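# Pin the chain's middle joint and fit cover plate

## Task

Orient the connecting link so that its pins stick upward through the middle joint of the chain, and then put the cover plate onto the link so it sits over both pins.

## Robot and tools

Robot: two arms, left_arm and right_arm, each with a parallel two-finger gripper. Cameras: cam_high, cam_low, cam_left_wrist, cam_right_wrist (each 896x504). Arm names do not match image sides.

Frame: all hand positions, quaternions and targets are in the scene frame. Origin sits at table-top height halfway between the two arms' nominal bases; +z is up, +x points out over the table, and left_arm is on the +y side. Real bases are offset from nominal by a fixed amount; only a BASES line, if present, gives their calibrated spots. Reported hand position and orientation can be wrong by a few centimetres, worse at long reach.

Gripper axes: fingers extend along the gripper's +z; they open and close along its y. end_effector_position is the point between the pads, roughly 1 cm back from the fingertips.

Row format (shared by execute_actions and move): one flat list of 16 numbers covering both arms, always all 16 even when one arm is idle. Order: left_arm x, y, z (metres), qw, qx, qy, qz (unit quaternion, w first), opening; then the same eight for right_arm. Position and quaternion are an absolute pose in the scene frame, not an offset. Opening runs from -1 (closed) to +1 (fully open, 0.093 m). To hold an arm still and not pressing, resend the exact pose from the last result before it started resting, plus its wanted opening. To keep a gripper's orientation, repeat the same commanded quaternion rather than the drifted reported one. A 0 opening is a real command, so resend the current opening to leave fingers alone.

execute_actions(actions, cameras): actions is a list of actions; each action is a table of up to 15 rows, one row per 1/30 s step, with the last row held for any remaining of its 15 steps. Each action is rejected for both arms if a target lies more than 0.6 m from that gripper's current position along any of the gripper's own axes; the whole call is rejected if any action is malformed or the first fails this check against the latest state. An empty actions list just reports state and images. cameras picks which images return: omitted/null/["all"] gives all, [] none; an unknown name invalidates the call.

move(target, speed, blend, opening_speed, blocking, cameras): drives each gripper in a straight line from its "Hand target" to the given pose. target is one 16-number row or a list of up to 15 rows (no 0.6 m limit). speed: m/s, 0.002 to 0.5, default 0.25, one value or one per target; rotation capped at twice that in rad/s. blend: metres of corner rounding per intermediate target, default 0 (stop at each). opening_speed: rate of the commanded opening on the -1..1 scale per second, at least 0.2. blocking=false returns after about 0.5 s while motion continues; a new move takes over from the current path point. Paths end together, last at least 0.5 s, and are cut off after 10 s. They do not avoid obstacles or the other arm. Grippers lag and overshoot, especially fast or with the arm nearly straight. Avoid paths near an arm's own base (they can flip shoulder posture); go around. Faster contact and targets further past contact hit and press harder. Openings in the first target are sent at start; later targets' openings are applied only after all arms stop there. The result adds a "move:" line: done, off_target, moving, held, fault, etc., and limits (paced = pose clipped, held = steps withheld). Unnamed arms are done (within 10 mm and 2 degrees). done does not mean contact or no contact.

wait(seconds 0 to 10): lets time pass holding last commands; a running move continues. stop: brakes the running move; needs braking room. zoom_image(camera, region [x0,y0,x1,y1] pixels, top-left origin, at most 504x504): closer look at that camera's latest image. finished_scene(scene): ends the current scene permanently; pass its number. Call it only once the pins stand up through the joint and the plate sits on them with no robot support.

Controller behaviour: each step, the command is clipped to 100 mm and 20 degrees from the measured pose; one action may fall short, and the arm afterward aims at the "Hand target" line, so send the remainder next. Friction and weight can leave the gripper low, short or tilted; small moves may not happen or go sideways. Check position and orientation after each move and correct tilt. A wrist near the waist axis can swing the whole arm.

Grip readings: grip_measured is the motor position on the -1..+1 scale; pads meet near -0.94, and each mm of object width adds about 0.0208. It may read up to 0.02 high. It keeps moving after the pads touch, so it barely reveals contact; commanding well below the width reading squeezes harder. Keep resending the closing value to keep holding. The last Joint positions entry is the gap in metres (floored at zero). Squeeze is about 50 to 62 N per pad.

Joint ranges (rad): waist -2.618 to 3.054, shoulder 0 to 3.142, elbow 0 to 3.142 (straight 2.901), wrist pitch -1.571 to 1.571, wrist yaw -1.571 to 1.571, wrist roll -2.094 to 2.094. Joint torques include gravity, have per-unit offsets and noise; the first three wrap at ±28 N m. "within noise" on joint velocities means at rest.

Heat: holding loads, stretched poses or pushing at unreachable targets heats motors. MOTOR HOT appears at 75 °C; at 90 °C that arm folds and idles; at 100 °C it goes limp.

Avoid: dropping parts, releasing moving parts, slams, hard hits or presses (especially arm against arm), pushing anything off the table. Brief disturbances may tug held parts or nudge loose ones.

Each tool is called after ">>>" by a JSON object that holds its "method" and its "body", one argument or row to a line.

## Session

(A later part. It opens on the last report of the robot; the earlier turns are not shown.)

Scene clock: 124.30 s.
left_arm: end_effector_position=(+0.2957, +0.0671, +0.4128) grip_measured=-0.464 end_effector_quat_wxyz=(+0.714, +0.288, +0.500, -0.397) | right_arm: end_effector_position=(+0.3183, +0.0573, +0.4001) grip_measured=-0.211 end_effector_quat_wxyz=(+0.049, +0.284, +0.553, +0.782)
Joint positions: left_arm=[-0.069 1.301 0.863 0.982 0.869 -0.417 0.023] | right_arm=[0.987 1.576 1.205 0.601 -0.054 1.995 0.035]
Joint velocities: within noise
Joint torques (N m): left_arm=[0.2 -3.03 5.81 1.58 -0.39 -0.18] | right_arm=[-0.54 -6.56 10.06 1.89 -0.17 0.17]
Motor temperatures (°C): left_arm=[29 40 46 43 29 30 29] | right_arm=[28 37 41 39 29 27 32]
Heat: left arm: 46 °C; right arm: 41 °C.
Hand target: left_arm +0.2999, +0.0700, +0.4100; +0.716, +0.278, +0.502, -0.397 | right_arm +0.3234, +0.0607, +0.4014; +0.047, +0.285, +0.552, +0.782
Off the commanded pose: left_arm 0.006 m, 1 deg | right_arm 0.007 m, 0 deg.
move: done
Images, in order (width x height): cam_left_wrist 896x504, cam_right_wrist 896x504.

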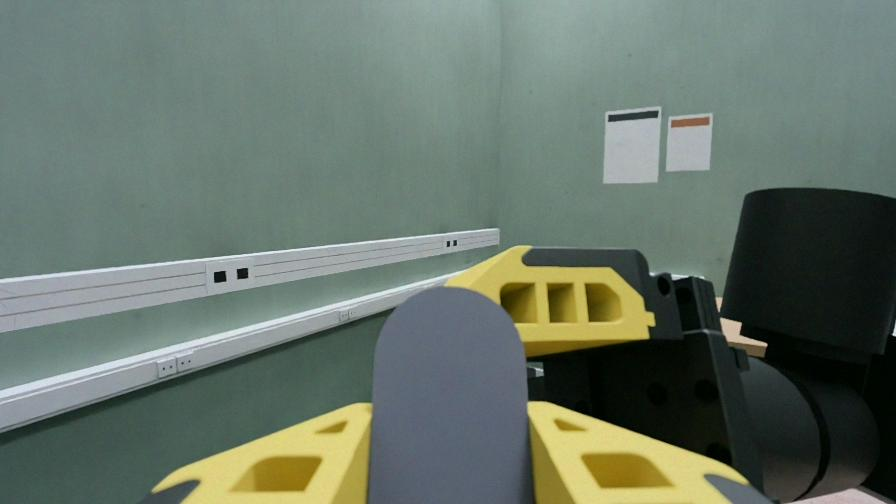

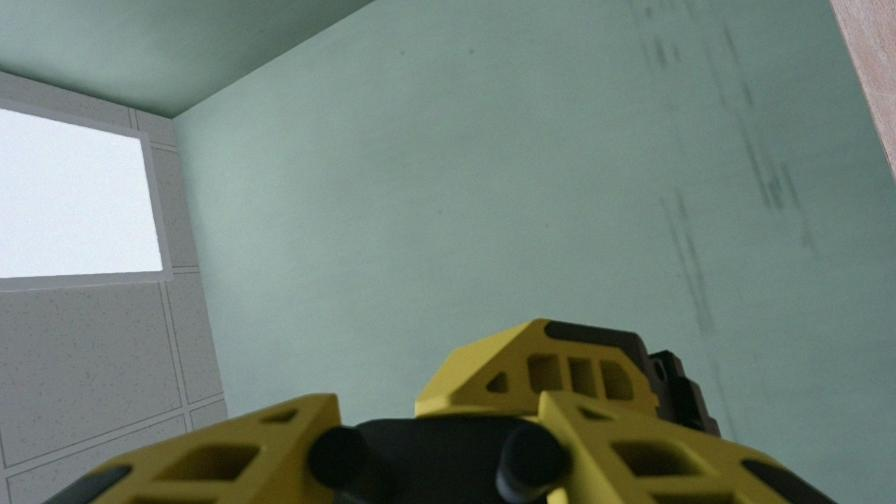

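>>> {"method": "move", "body": {
  "target": [
    [0.30,0.07,0.41,0.716,0.278,0.502,-0.397,0.2,0.3235,0.061,0.4015,0.047,0.285,0.5525,0.782,-0.65],
    [0.25,0.15,0.376,0.716,0.278,0.502,-0.397,0.2,0.3235,0.061,0.4015,0.047,0.285,0.5525,0.782,-0.65]
  ],
  "speed": 0.08,
  "opening_speed": 0.5
}}

Scene clock: 128.77 s.
left_arm: end_effector_position=(+0.2489, +0.1492, +0.3821) grip_measured=+0.199 end_effector_quat_wxyz=(+0.723, +0.279, +0.496, -0.391) | right_arm: end_effector_position=(+0.3194, +0.0588, +0.3947) grip_measured=-0.211 end_effector_quat_wxyz=(+0.048, +0.287, +0.559, +0.776)
Joint positions: left_arm=[0.281 1.268 0.615 1.562 1.107 -0.837 0.055] | right_arm=[0.987 1.58 1.205 0.587 -0.053 1.995 0.035]
Joint velocities: within noise
Joint torques (N m): left_arm=[0.29 -1.85 5 0.9 -0.3 -0.21] | right_arm=[-0.51 -7.02 10.04 2.02 -0.17 0.17]
Motor temperatures (°C): left_arm=[29 40 46 43 29 30 29] | right_arm=[28 38 41 39 29 27 32]
Heat: left arm: 46 °C; right arm: 41 °C.
Hand target: left_arm +0.2500, +0.1500, +0.3761; +0.716, +0.278, +0.502, -0.397 | right_arm +0.3233, +0.0607, +0.4013; +0.047, +0.285, +0.552, +0.782
Off the commanded pose: left_arm 0.006 m, 1 deg | right_arm 0.008 m, 1 deg.
move: done

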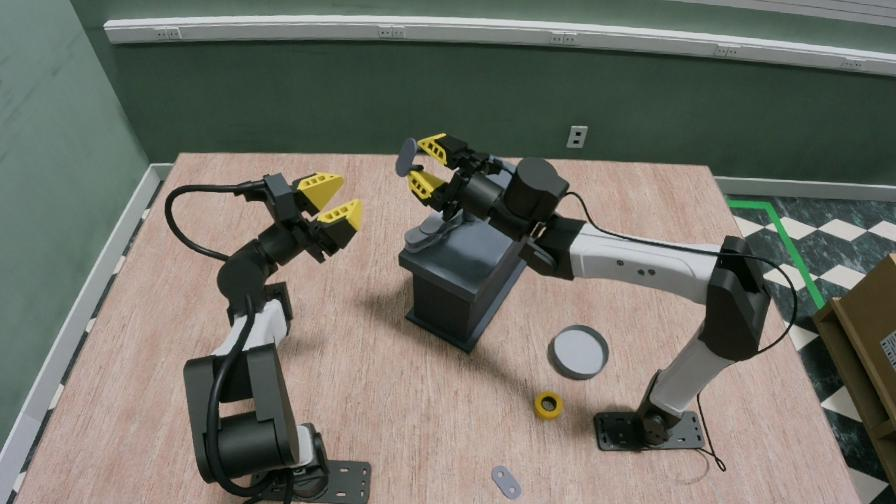

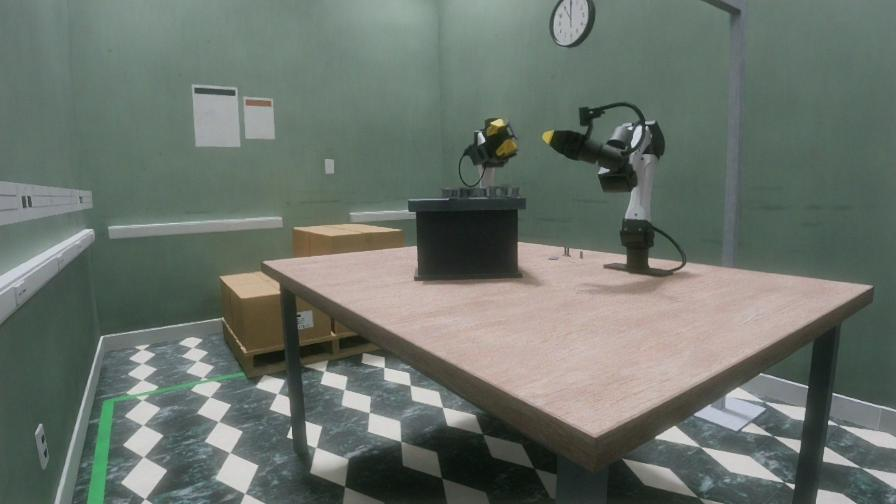

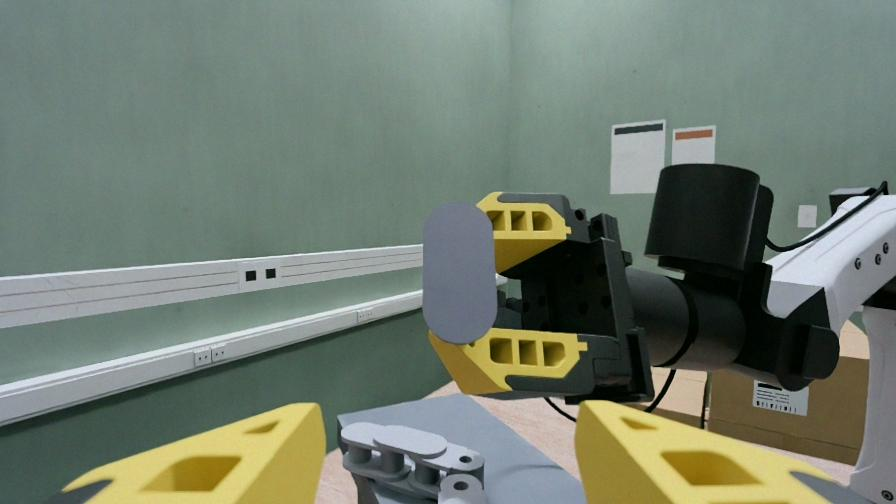

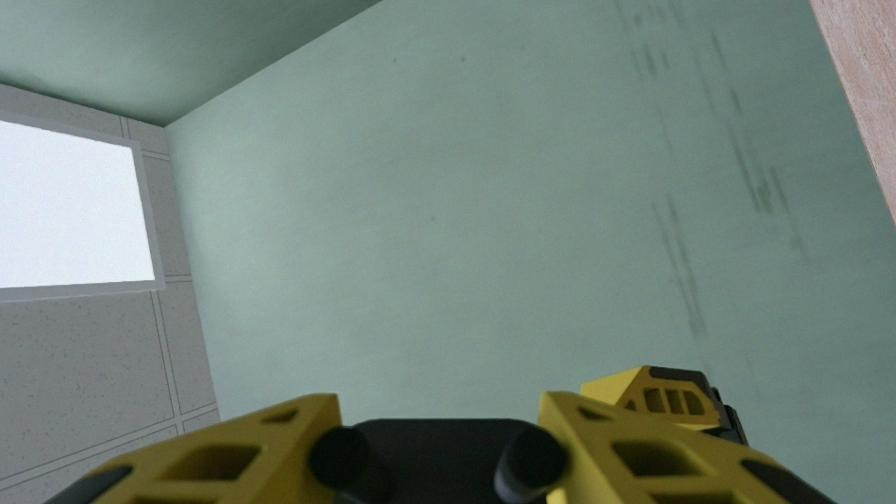

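>>> {"method": "move", "body": {
  "target": [
    [0.20,0.20,0.36,0.5,0.25,0.75,-0.35,0.0,0.25,-0.03,0.38,0.300,0.02,0.80,0.52,-0.65],
    [0.18,0.22,0.30,0.4310,0.3179,0.8281,-0.1655,0.0,0.20,-0.05,0.36,0.465,-0.283,0.823,0.160,-0.65]
  ],
  "speed": 0.25
}}

Scene clock: 136.37 s.
left_arm: end_effector_position=(+0.1825, +0.2211, +0.3028) grip_measured=+0.001 end_effector_quat_wxyz=(+0.649, +0.245, +0.664, -0.280) | right_arm: end_effector_position=(+0.2001, -0.0531, +0.3517) grip_measured=-0.213 end_effector_quat_wxyz=(+0.458, -0.283, +0.828, +0.158)
Joint positions: left_arm=[0.829 0.804 0.435 0.814 1.573 -0.499 0.045] | right_arm=[1.386 1.315 1.568 -0.946 0.59 0.436 0.035]
Joint velocities: within noise
Joint torques (N m): left_arm=[0.32 -0.44 5.39 1.2 -0.15 0.14] | right_arm=[0.49 -3.59 9.26 1.72 0.25 0.08]
Motor temperatures (°C): left_arm=[29 39 46 42 29 30 29] | right_arm=[28 38 42 40 29 27 33]
Heat: left arm: 46 °C; right arm: 42 °C.
Hand target: left_arm +0.1801, +0.2200, +0.3001; +0.649, +0.254, +0.662, -0.274 | right_arm +0.1999, -0.0502, +0.3599; +0.465, -0.283, +0.823, +0.160
Off the commanded pose: left_arm 0.004 m, 35 deg; orientation clipped | right_arm 0.009 m, 1 deg.
joint sent to its limit (left arm) — joint 5 (wrist yaw), upper limit. The joint targets are off in orientation, not in position.
move: off_target (left_arm); limits=paced

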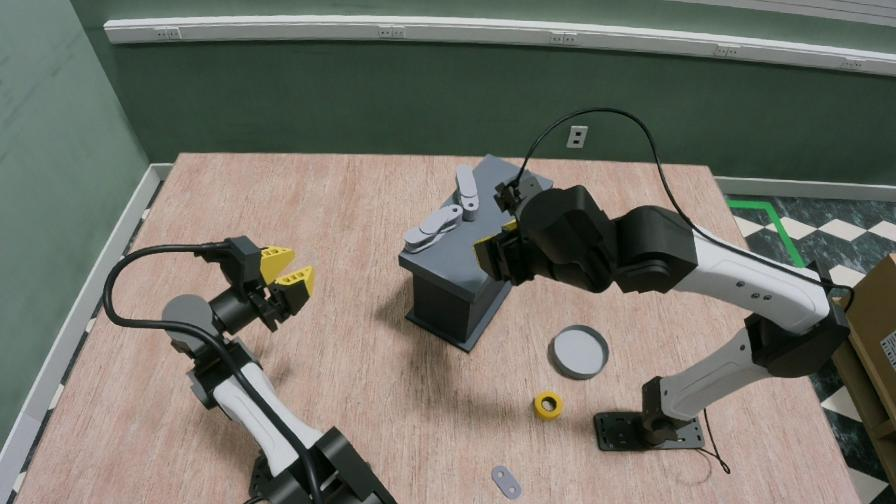

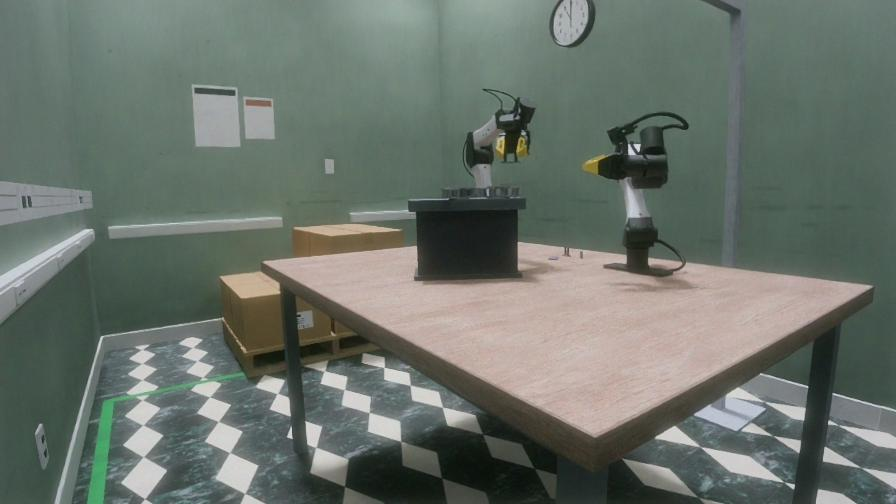

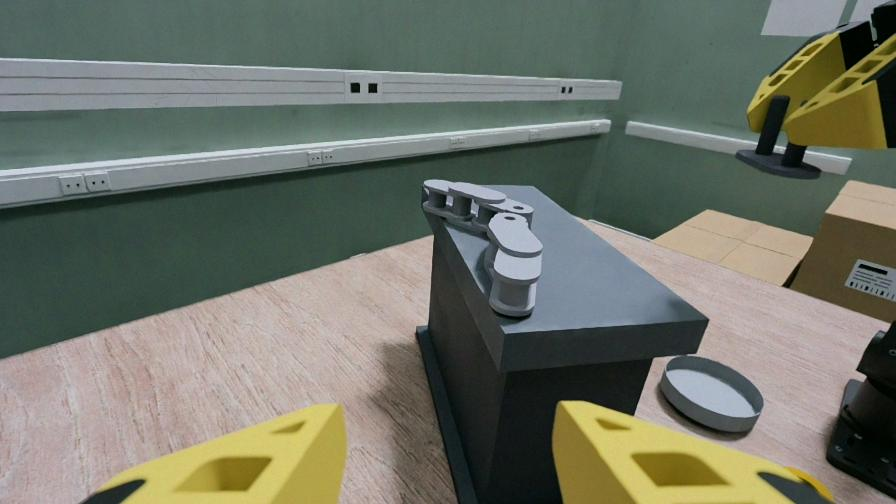

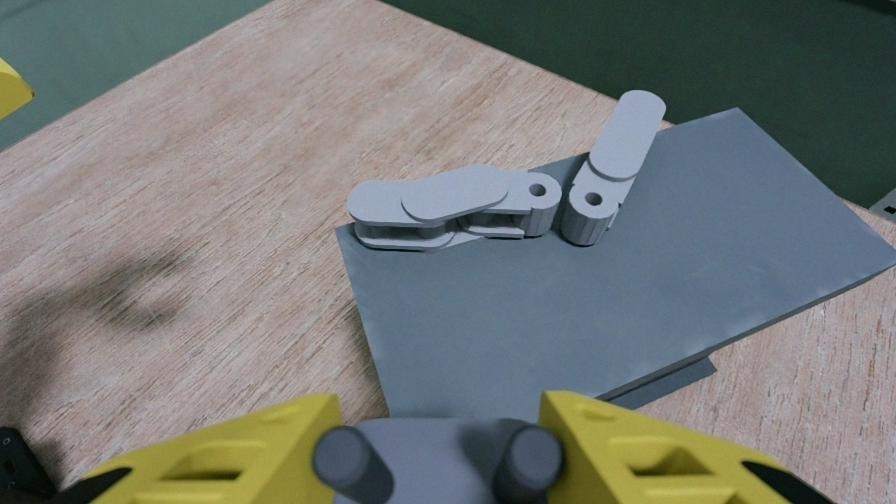

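>>> {"method": "move", "body": {
  "target": [
    [0.16,0.10,0.33,0.4310,0.3179,0.8281,-0.1655,0.0,0.15,-0.03,0.30,0.465,-0.283,0.823,0.160,-0.65],
    [0.03,0.15,0.20,0.4310,0.3179,0.8281,-0.1655,0.0,0.085,0.033,0.14,0.465,-0.283,0.823,0.160,-0.65]
  ],
  "speed": 0.18
}}

Scene clock: 141.50 s.
left_arm: end_effector_position=(+0.0284, +0.1489, +0.2005) grip_measured=+0.001 end_effector_quat_wxyz=(+0.425, +0.324, +0.829, -0.165) | right_arm: end_effector_position=(+0.0853, +0.0328, +0.1431) grip_measured=-0.213 end_effector_quat_wxyz=(+0.460, -0.287, +0.824, +0.161)
Joint positions: left_arm=[-0.513 0.104 0.79 -1.319 0.173 0.128 0.045] | right_arm=[1.8 1.646 1.062 -0.372 0.873 0.826 0.035]
Joint velocities: within noise
Joint torques (N m): left_arm=[-0.65 3.44 3.89 1.96 -0.06 -0.21] | right_arm=[0.31 -7.38 6.26 1.45 0.46 0.26]
Motor temperatures (°C): left_arm=[29 38 46 42 29 30 29] | right_arm=[28 38 42 39 30 27 33]
Heat: left arm: 46 °C; right arm: 42 °C.
Hand target: left_arm +0.0299, +0.1499, +0.2000; +0.431, +0.318, +0.828, -0.165 | right_arm +0.0850, +0.0329, +0.1399; +0.465, -0.283, +0.823, +0.160
Off the commanded pose: left_arm 0.002 m, 1 deg | right_arm 0.003 m, 1 deg.
shoulder posture changed (left arm): the wrist came as close to joint 1's axis as it can, and the arm is now in the other of its two shoulder postures.
move: done; limits=paced

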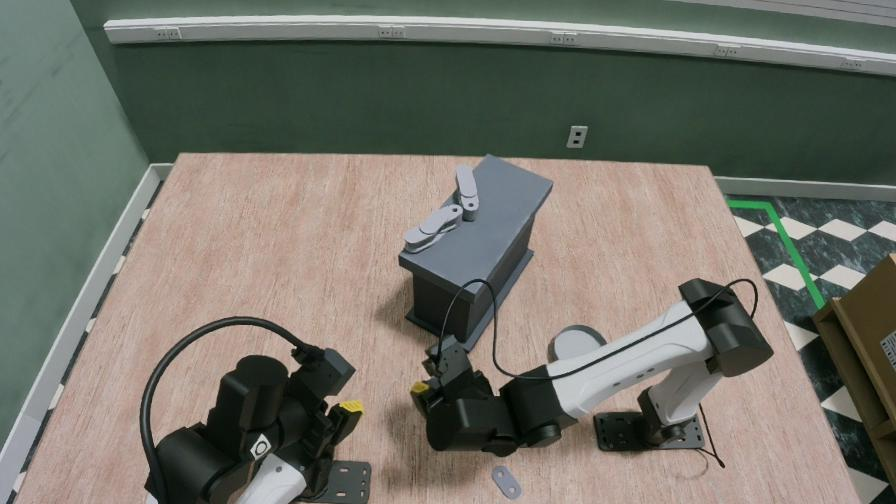

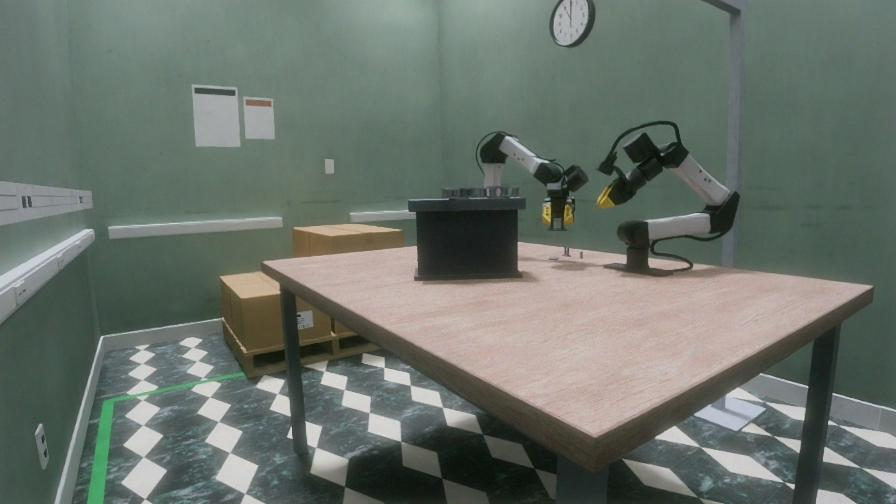

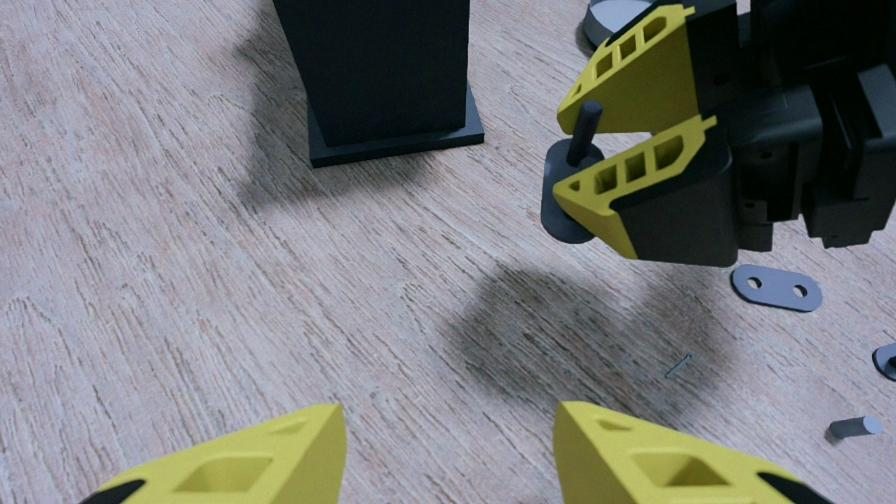

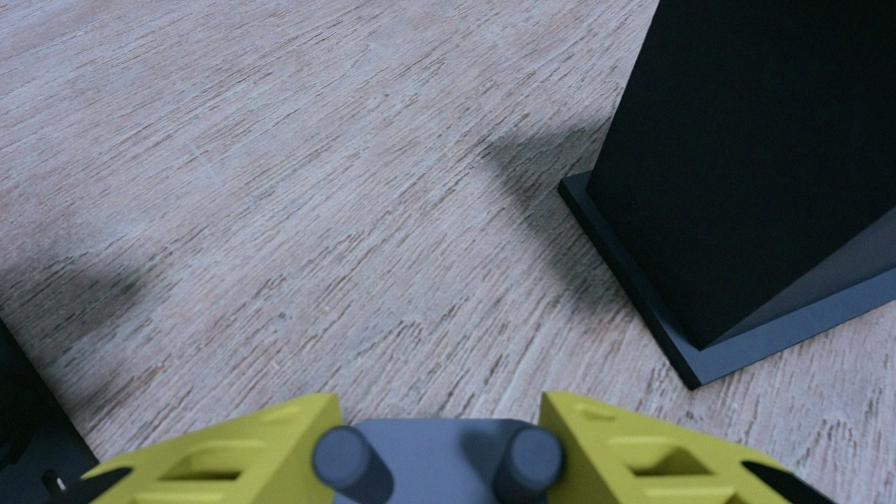

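>>> {"method": "move", "body": {
  "target": [
    [0.03,0.15,0.20,0.4310,0.3179,0.8281,-0.1655,0.0,0.085,0.033,0.06,0.465,-0.283,0.823,0.160,-0.65],
    [0.03,0.15,0.20,0.4310,0.3179,0.8281,-0.1655,0.0,0.085,0.033,0.030,0.465,-0.283,0.823,0.160,-0.65]
  ],
  "speed": [0.1,0.03],
  "cameras": ["cam_left_wrist","cam_right_wrist"]
}}

Scene clock: 145.03 s.
left_arm: end_effector_position=(+0.0286, +0.1490, +0.2007) grip_measured=+0.001 end_effector_quat_wxyz=(+0.426, +0.324, +0.828, -0.166) | right_arm: end_effector_position=(+0.0849, +0.0355, +0.0361) grip_measured=-0.213 end_effector_quat_wxyz=(+0.461, -0.282, +0.825, +0.165)
Joint positions: left_arm=[-0.519 0.104 0.79 -1.318 0.168 0.124 0.045] | right_arm=[1.8 1.889 0.852 0.09 0.875 0.833 0.035]
Joint velocities: within noise
Joint torques (N m): left_arm=[-0.68 3.43 3.89 1.94 -0.08 -0.2] | right_arm=[0.32 -7.62 4.78 1.45 0.43 0.19]
Motor temperatures (°C): left_arm=[29 38 46 43 29 30 29] | right_arm=[28 38 42 39 30 27 33]
Heat: left arm: 46 °C; right arm: 42 °C.
Hand target: left_arm +0.0300, +0.1499, +0.2001; +0.431, +0.318, +0.828, -0.165 | right_arm +0.0850, +0.0329, +0.0301; +0.465, -0.283, +0.823, +0.160
Off the commanded pose: left_arm 0.002 m, 1 deg | right_arm 0.007 m, 1 deg.
move: done
Images, in order (width x height): cam_left_wrist 896x504, cam_right_wrist 896x504.

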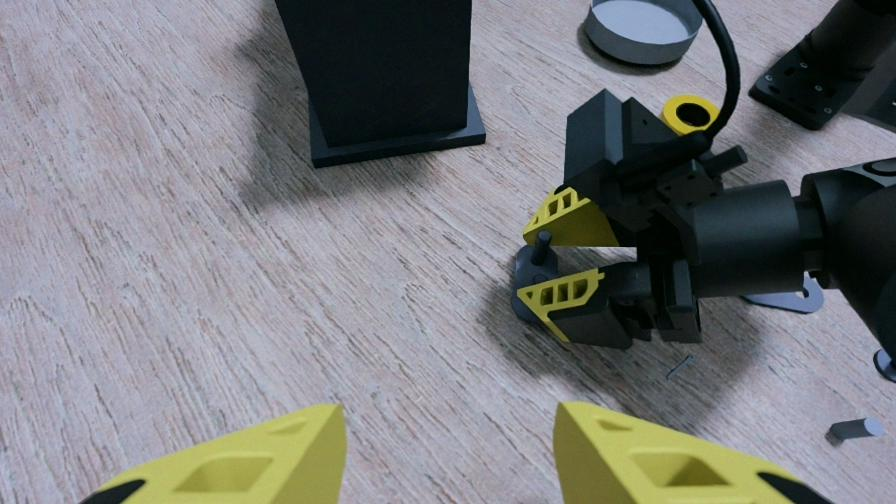

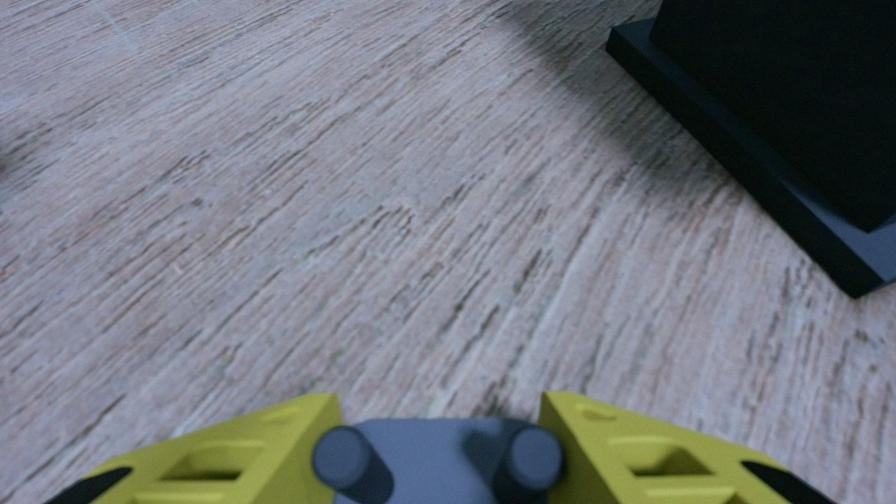

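>>> {"method": "move", "body": {
  "target": [
    [0.03,0.15,0.20,0.4310,0.3179,0.8281,-0.1655,0.0,0.085,0.033,0.022,0.465,-0.283,0.823,0.160,-0.65]
  ],
  "speed": 0.03,
  "cameras": ["cam_left_wrist","cam_right_wrist"]
}}

Scene clock: 146.33 s.
left_arm: end_effector_position=(+0.0286, +0.1490, +0.2007) grip_measured=+0.001 end_effector_quat_wxyz=(+0.426, +0.324, +0.828, -0.166) | right_arm: end_effector_position=(+0.0849, +0.0358, +0.0286) grip_measured=-0.213 end_effector_quat_wxyz=(+0.461, -0.282, +0.825, +0.166)
Joint positions: left_arm=[-0.519 0.104 0.79 -1.318 0.168 0.124 0.045] | right_arm=[1.8 1.914 0.844 0.124 0.876 0.833 0.035]
Joint velocities: within noise
Joint torques (N m): left_arm=[-0.65 3.44 3.86 1.95 -0.08 -0.2] | right_arm=[0.32 -7.61 4.62 1.45 0.43 0.18]
Motor temperatures (°C): left_arm=[29 38 46 43 29 30 29] | right_arm=[28 38 42 39 30 27 33]
Heat: left arm: 46 °C; right arm: 42 °C.
Hand target: left_arm +0.0299, +0.1499, +0.2001; +0.431, +0.318, +0.828, -0.165 | right_arm +0.0850, +0.0329, +0.0220; +0.465, -0.283, +0.823, +0.160
Off the commanded pose: left_arm 0.002 m, 1 deg | right_arm 0.007 m, 1 deg.
move: done
Images, in order (width x height): cam_left_wrist 896x504, cam_right_wrist 896x504.

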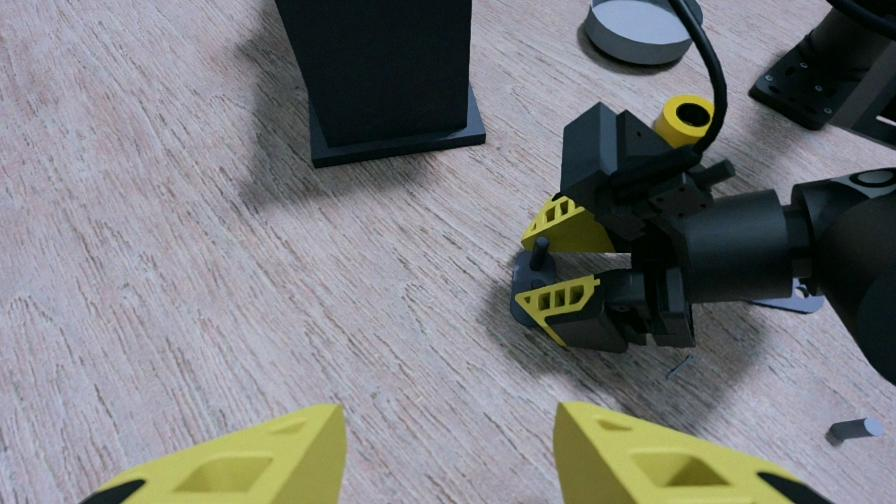

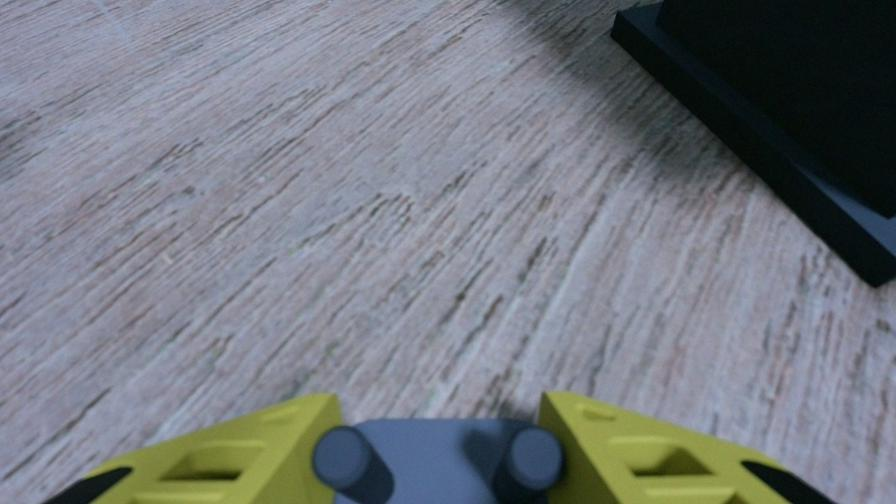

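>>> {"method": "move", "body": {
  "target": [
    [0.03,0.15,0.20,0.4310,0.3179,0.8281,-0.1655,0.0,0.085,0.033,0.014,0.465,-0.283,0.823,0.160,-0.65]
  ],
  "speed": 0.03,
  "cameras": ["cam_left_wrist","cam_right_wrist"]
}}

>>> {"method": "zoom_image", "body": {
  "camera": "cam_left_wrist",
  "region": [440, 150, 720, 400]
}}

Scene clock: 147.70 s.
left_arm: end_effector_position=(+0.0286, +0.1490, +0.2007) grip_measured=+0.001 end_effector_quat_wxyz=(+0.426, +0.324, +0.829, -0.166) | right_arm: end_effector_position=(+0.0860, +0.0388, +0.0275) grip_measured=-0.213 end_effector_quat_wxyz=(+0.469, -0.272, +0.822, +0.173)
Joint positions: left_arm=[-0.519 0.104 0.79 -1.318 0.168 0.124 0.045] | right_arm=[1.8 1.933 0.841 0.171 0.893 0.833 0.035]
Joint velocities: within noise
Joint torques (N m): left_arm=[-0.69 3.45 3.89 1.95 -0.08 -0.2] | right_arm=[0.31 -7.1 4.18 1.37 0.27 0.18]
Motor temperatures (°C): left_arm=[29 38 46 43 29 30 29] | right_arm=[28 38 42 39 30 27 33]
Heat: left arm: 46 °C; right arm: 42 °C.
Hand target: left_arm +0.0299, +0.1499, +0.2000; +0.431, +0.318, +0.828, -0.165 | right_arm +0.0851, +0.0327, +0.0144; +0.465, -0.283, +0.823, +0.160
Off the commanded pose: left_arm 0.002 m, 1 deg | right_arm 0.015 m, 2 deg.
move: off_target (right_arm)
Images, in order (width x height): cam_left_wrist 896x504, cam_right_wrist 896x504.

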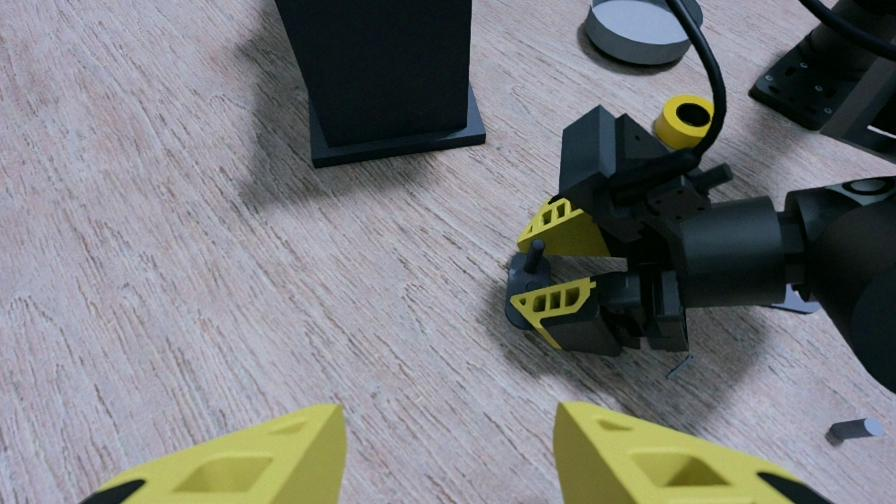

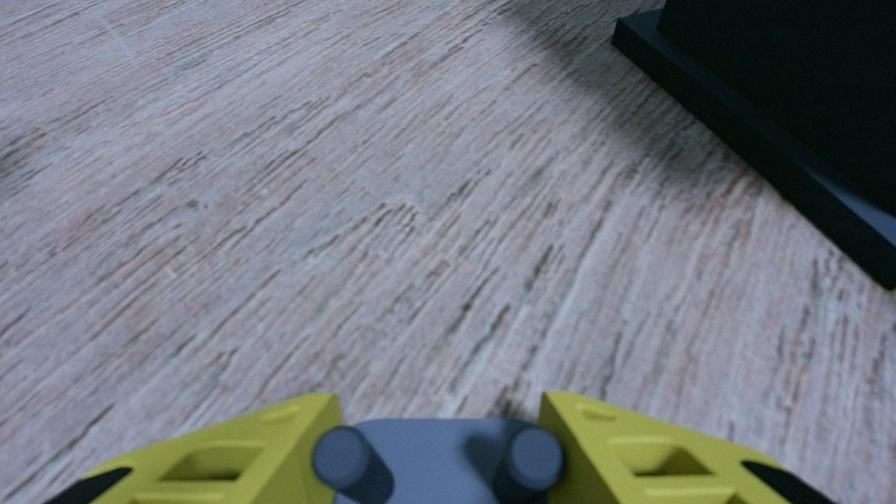

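Scaled by 1.800 from the camera's 896x504 image, which has a finer 1280x720 frame.

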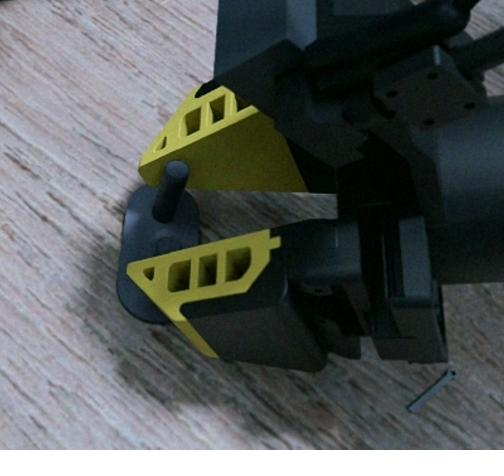

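>>> {"method": "move", "body": {
  "target": [
    [0.03,0.15,0.20,0.4310,0.3179,0.8281,-0.1655,0.0,0.085,0.035,0.019,0.465,-0.283,0.823,0.160,-0.65],
    [0.03,0.15,0.20,0.4310,0.3179,0.8281,-0.1655,0.0,0.085,0.035,0.019,0.465,-0.283,0.823,0.160,0.1],
    [0.03,0.15,0.20,0.4310,0.3179,0.8281,-0.1655,0.0,0.045,0.005,0.085,0.465,-0.283,0.823,0.160,0.1],
    [0.03,0.15,0.20,0.4310,0.3179,0.8281,-0.1655,0.0,0.04,-0.09,0.16,0.465,-0.283,0.823,0.160,0.1]
  ],
  "speed": [0.03,0.05,0.06,0.12],
  "opening_speed": 0.4,
  "cameras": ["cam_high","cam_left_wrist","cam_right_wrist"]
}}

Scene clock: 154.47 s.
left_arm: end_effector_position=(+0.0286, +0.1490, +0.2007) grip_measured=+0.001 end_effector_quat_wxyz=(+0.426, +0.324, +0.829, -0.166) | right_arm: end_effector_position=(+0.0429, -0.0916, +0.1523) grip_measured=+0.097 end_effector_quat_wxyz=(+0.466, -0.288, +0.823, +0.149)
Joint positions: left_arm=[-0.519 0.104 0.79 -1.318 0.168 0.124 0.045] | right_arm=[2.122 1.36 0.885 -0.928 1.014 1.346 0.05]
Joint velocities: within noise
Joint torques (N m): left_arm=[-0.7 3.43 3.85 1.95 -0.07 -0.2] | right_arm=[0.55 -5.79 8.06 0.5 0.49 0.21]
Motor temperatures (°C): left_arm=[29 37 46 44 29 30 29] | right_arm=[28 39 41 38 30 27 33]
Heat: left arm: 46 °C; right arm: 41 °C.
Hand target: left_arm +0.0299, +0.1499, +0.2000; +0.431, +0.318, +0.828, -0.165 | right_arm +0.0402, -0.0900, +0.1599; +0.465, -0.283, +0.823, +0.160
Off the commanded pose: left_arm 0.002 m, 1 deg | right_arm 0.008 m, 1 deg.
move: done
Images, in order (width x height): cam_high 896x504, cam_left_wrist 896x504, cam_right_wrist 896x504.

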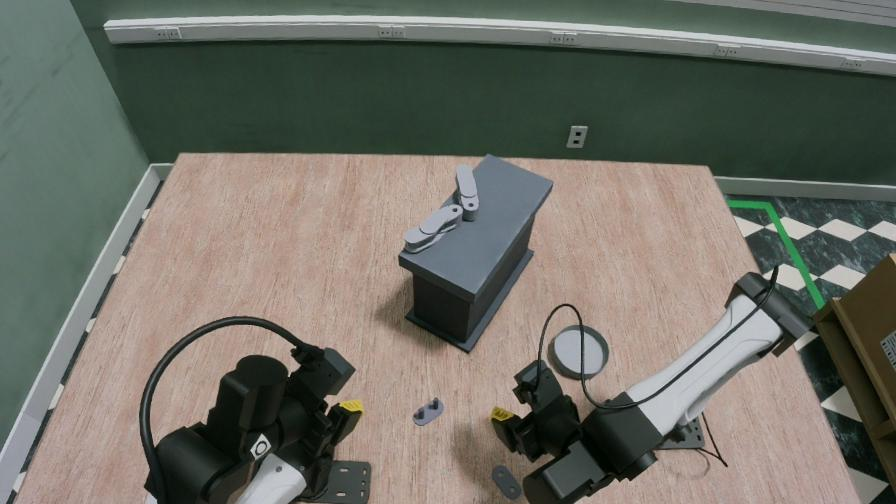

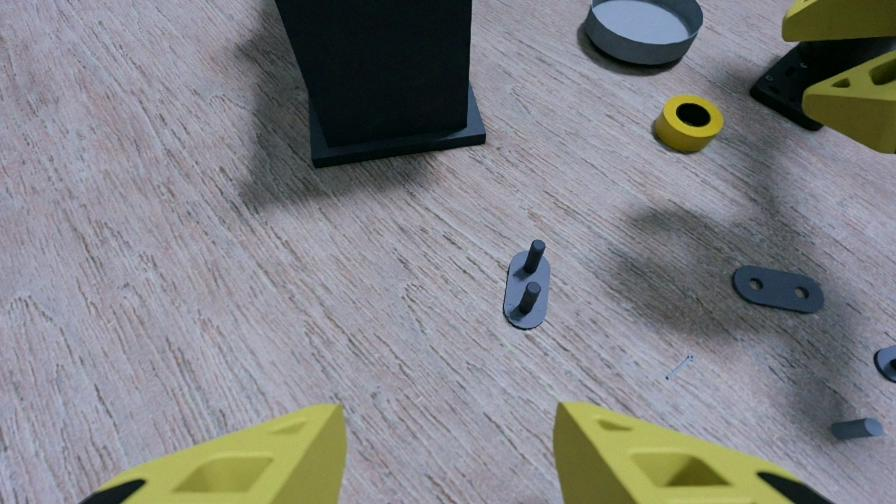

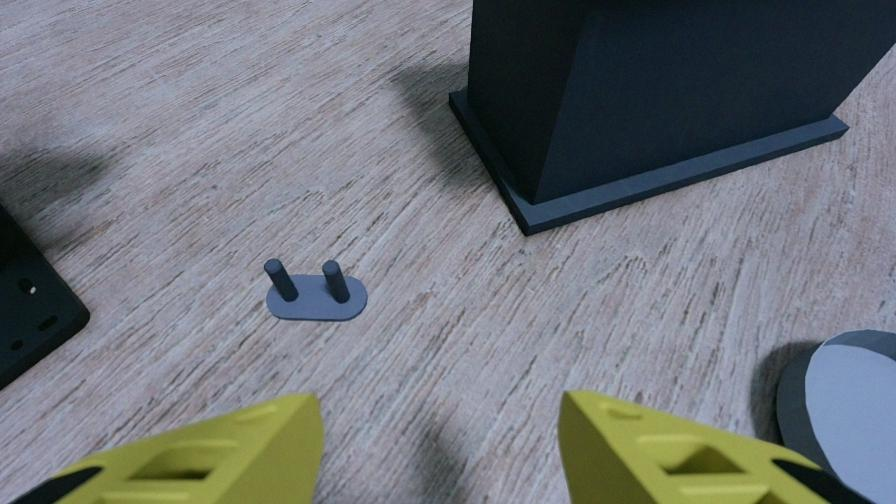

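>>> {"method": "move", "body": {
  "target": [
    [0.20,0.11,0.36,0.3821,0.2301,0.8895,-0.0988,0.1,0.04,-0.09,0.16,0.465,-0.283,0.823,0.160,0.1]
  ],
  "speed": 0.2,
  "cameras": ["cam_high","cam_left_wrist"]
}}

Scene clock: 157.00 s.
left_arm: end_effector_position=(+0.2015, +0.1089, +0.3595) grip_measured=+0.098 end_effector_quat_wxyz=(+0.388, +0.236, +0.885, -0.102) | right_arm: end_effector_position=(+0.0430, -0.0918, +0.1523) grip_measured=+0.097 end_effector_quat_wxyz=(+0.466, -0.288, +0.823, +0.148)
Joint positions: left_arm=[-0.363 1.142 1.645 -1.254 0.1 0.096 0.05] | right_arm=[2.122 1.36 0.885 -0.93 1.014 1.347 0.05]
Joint velocities: within noise
Joint torques (N m): left_arm=[-0.68 -0.76 6.84 1.57 -0.12 -0.17] | right_arm=[0.54 -5.78 8.06 0.53 0.5 0.26]
Motor temperatures (°C): left_arm=[29 37 46 44 29 30 29] | right_arm=[28 39 41 37 30 27 33]
Heat: left arm: 46 °C; right arm: 41 °C.
Hand target: left_arm +0.2000, +0.1100, +0.3600; +0.382, +0.230, +0.889, -0.099 | right_arm +0.0402, -0.0901, +0.1599; +0.465, -0.283, +0.823, +0.160
Off the commanded pose: left_arm 0.002 m, 1 deg | right_arm 0.008 m, 1 deg.
shoulder posture changed (left arm): the wrist came as close to joint 1's axis as it can, and the arm is now in the other of its two shoulder postures.
move: done
Images, in order (width x height): cam_high 896x504, cam_left_wrist 896x504.

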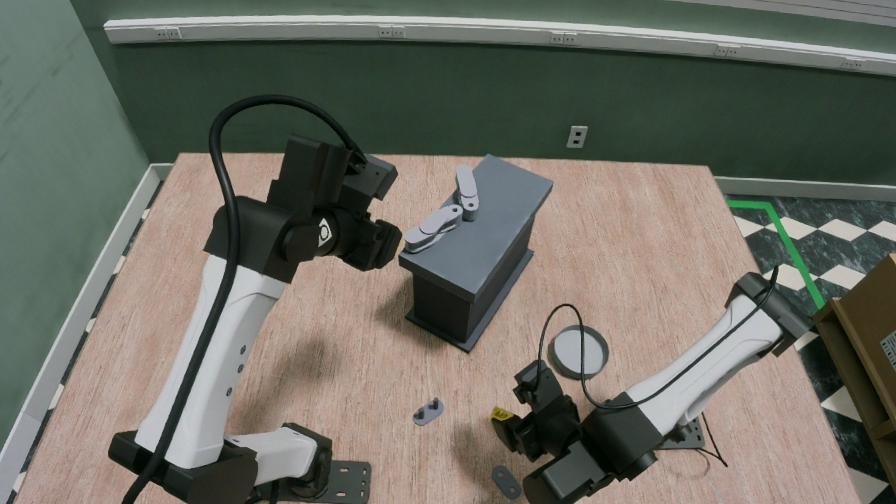

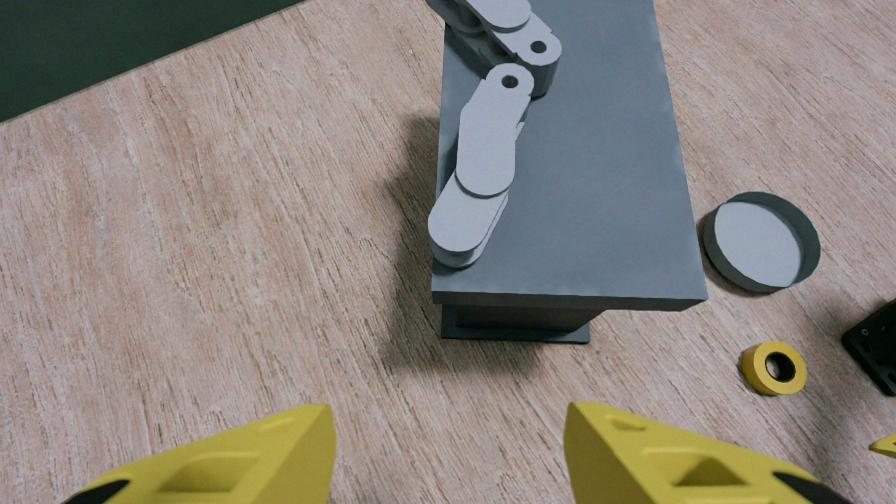

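>>> {"method": "zoom_image", "body": {
  "camera": "cam_left_wrist",
  "region": [400, 0, 640, 280]
}}

Scaled by 1.800 from the camera's 896x504 image, which has a finer 1280x720 frame.

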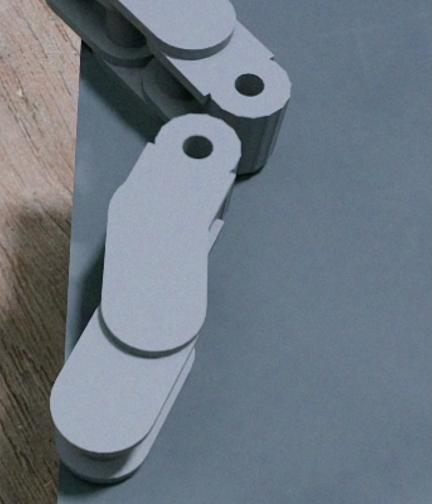

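>>> {"method": "move", "body": {
  "target": [
    [0.313,0.023,0.300,0.3669,0.2624,0.8858,-0.1087,0.1,0.04,-0.09,0.16,0.465,-0.283,0.823,0.160,0.1]
  ],
  "speed": 0.15,
  "cameras": ["cam_left_wrist"]
}}

Scene clock: 161.33 s.
left_arm: end_effector_position=(+0.3084, +0.0258, +0.2946) grip_measured=+0.098 end_effector_quat_wxyz=(+0.358, +0.268, +0.888, -0.109) | right_arm: end_effector_position=(+0.0431, -0.0918, +0.1523) grip_measured=+0.097 end_effector_quat_wxyz=(+0.467, -0.288, +0.823, +0.148)
Joint positions: left_arm=[-0.467 1.509 1.643 -0.94 0.073 0.073 0.05] | right_arm=[2.122 1.36 0.885 -0.93 1.015 1.347 0.05]
Joint velocities: within noise
Joint torques (N m): left_arm=[-0.66 -4.92 8.02 1.74 -0.1 -0.19] | right_arm=[0.58 -5.79 8.08 0.53 0.49 0.25]
Motor temperatures (°C): left_arm=[29 37 46 44 29 30 29] | right_arm=[28 39 41 37 30 27 32]
Heat: left arm: 46 °C; right arm: 41 °C.
Hand target: left_arm +0.3128, +0.0230, +0.2999; +0.367, +0.262, +0.886, -0.109 | right_arm +0.0402, -0.0900, +0.1599; +0.465, -0.283, +0.823, +0.160
Off the commanded pose: left_arm 0.008 m, 1 deg | right_arm 0.008 m, 1 deg.
move: done
Images, in order (width x height): cam_left_wrist 896x504.

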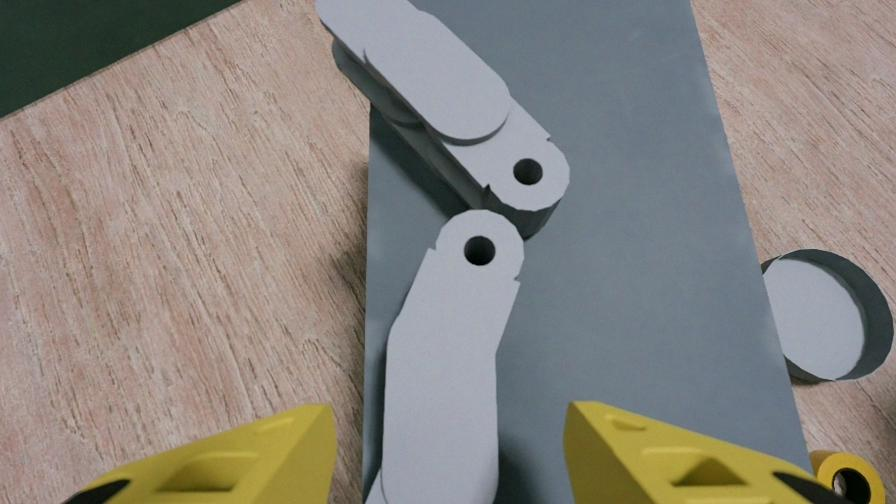

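>>> {"method": "move", "body": {
  "target": [
    [0.3215,0.0195,0.243,0.3669,0.2624,0.8858,-0.1087,0.1,0.04,-0.09,0.16,0.465,-0.283,0.823,0.160,0.1]
  ],
  "speed": 0.06,
  "cameras": ["cam_left_wrist"]
}}

Scene clock: 164.07 s.
left_arm: end_effector_position=(+0.3223, +0.0188, +0.2419) grip_measured=+0.098 end_effector_quat_wxyz=(+0.362, +0.267, +0.886, -0.110) | right_arm: end_effector_position=(+0.0431, -0.0919, +0.1523) grip_measured=+0.097 end_effector_quat_wxyz=(+0.467, -0.288, +0.823, +0.148)
Joint positions: left_arm=[-0.467 1.507 1.418 -0.708 0.072 0.073 0.05] | right_arm=[2.122 1.36 0.885 -0.93 1.015 1.347 0.05]
Joint velocities: within noise
Joint torques (N m): left_arm=[-0.42 -7.1 5.79 1.73 -0.07 -0.15] | right_arm=[0.58 -5.79 8.08 0.53 0.49 0.25]
Motor temperatures (°C): left_arm=[29 37 46 44 29 30 28] | right_arm=[28 39 41 36 30 27 32]
Heat: left arm: 46 °C; right arm: 41 °C.
Hand target: left_arm +0.3215, +0.0195, +0.2429; +0.367, +0.263, +0.886, -0.109 | right_arm +0.0402, -0.0901, +0.1599; +0.465, -0.283, +0.823, +0.160
Off the commanded pose: left_arm 0.002 m, 1 deg | right_arm 0.008 m, 1 deg.
move: done
Images, in order (width x height): cam_left_wrist 896x504.

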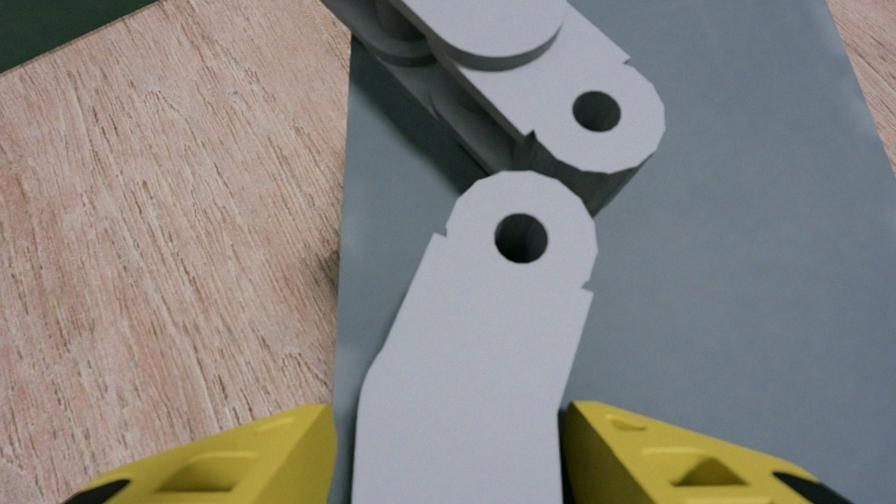

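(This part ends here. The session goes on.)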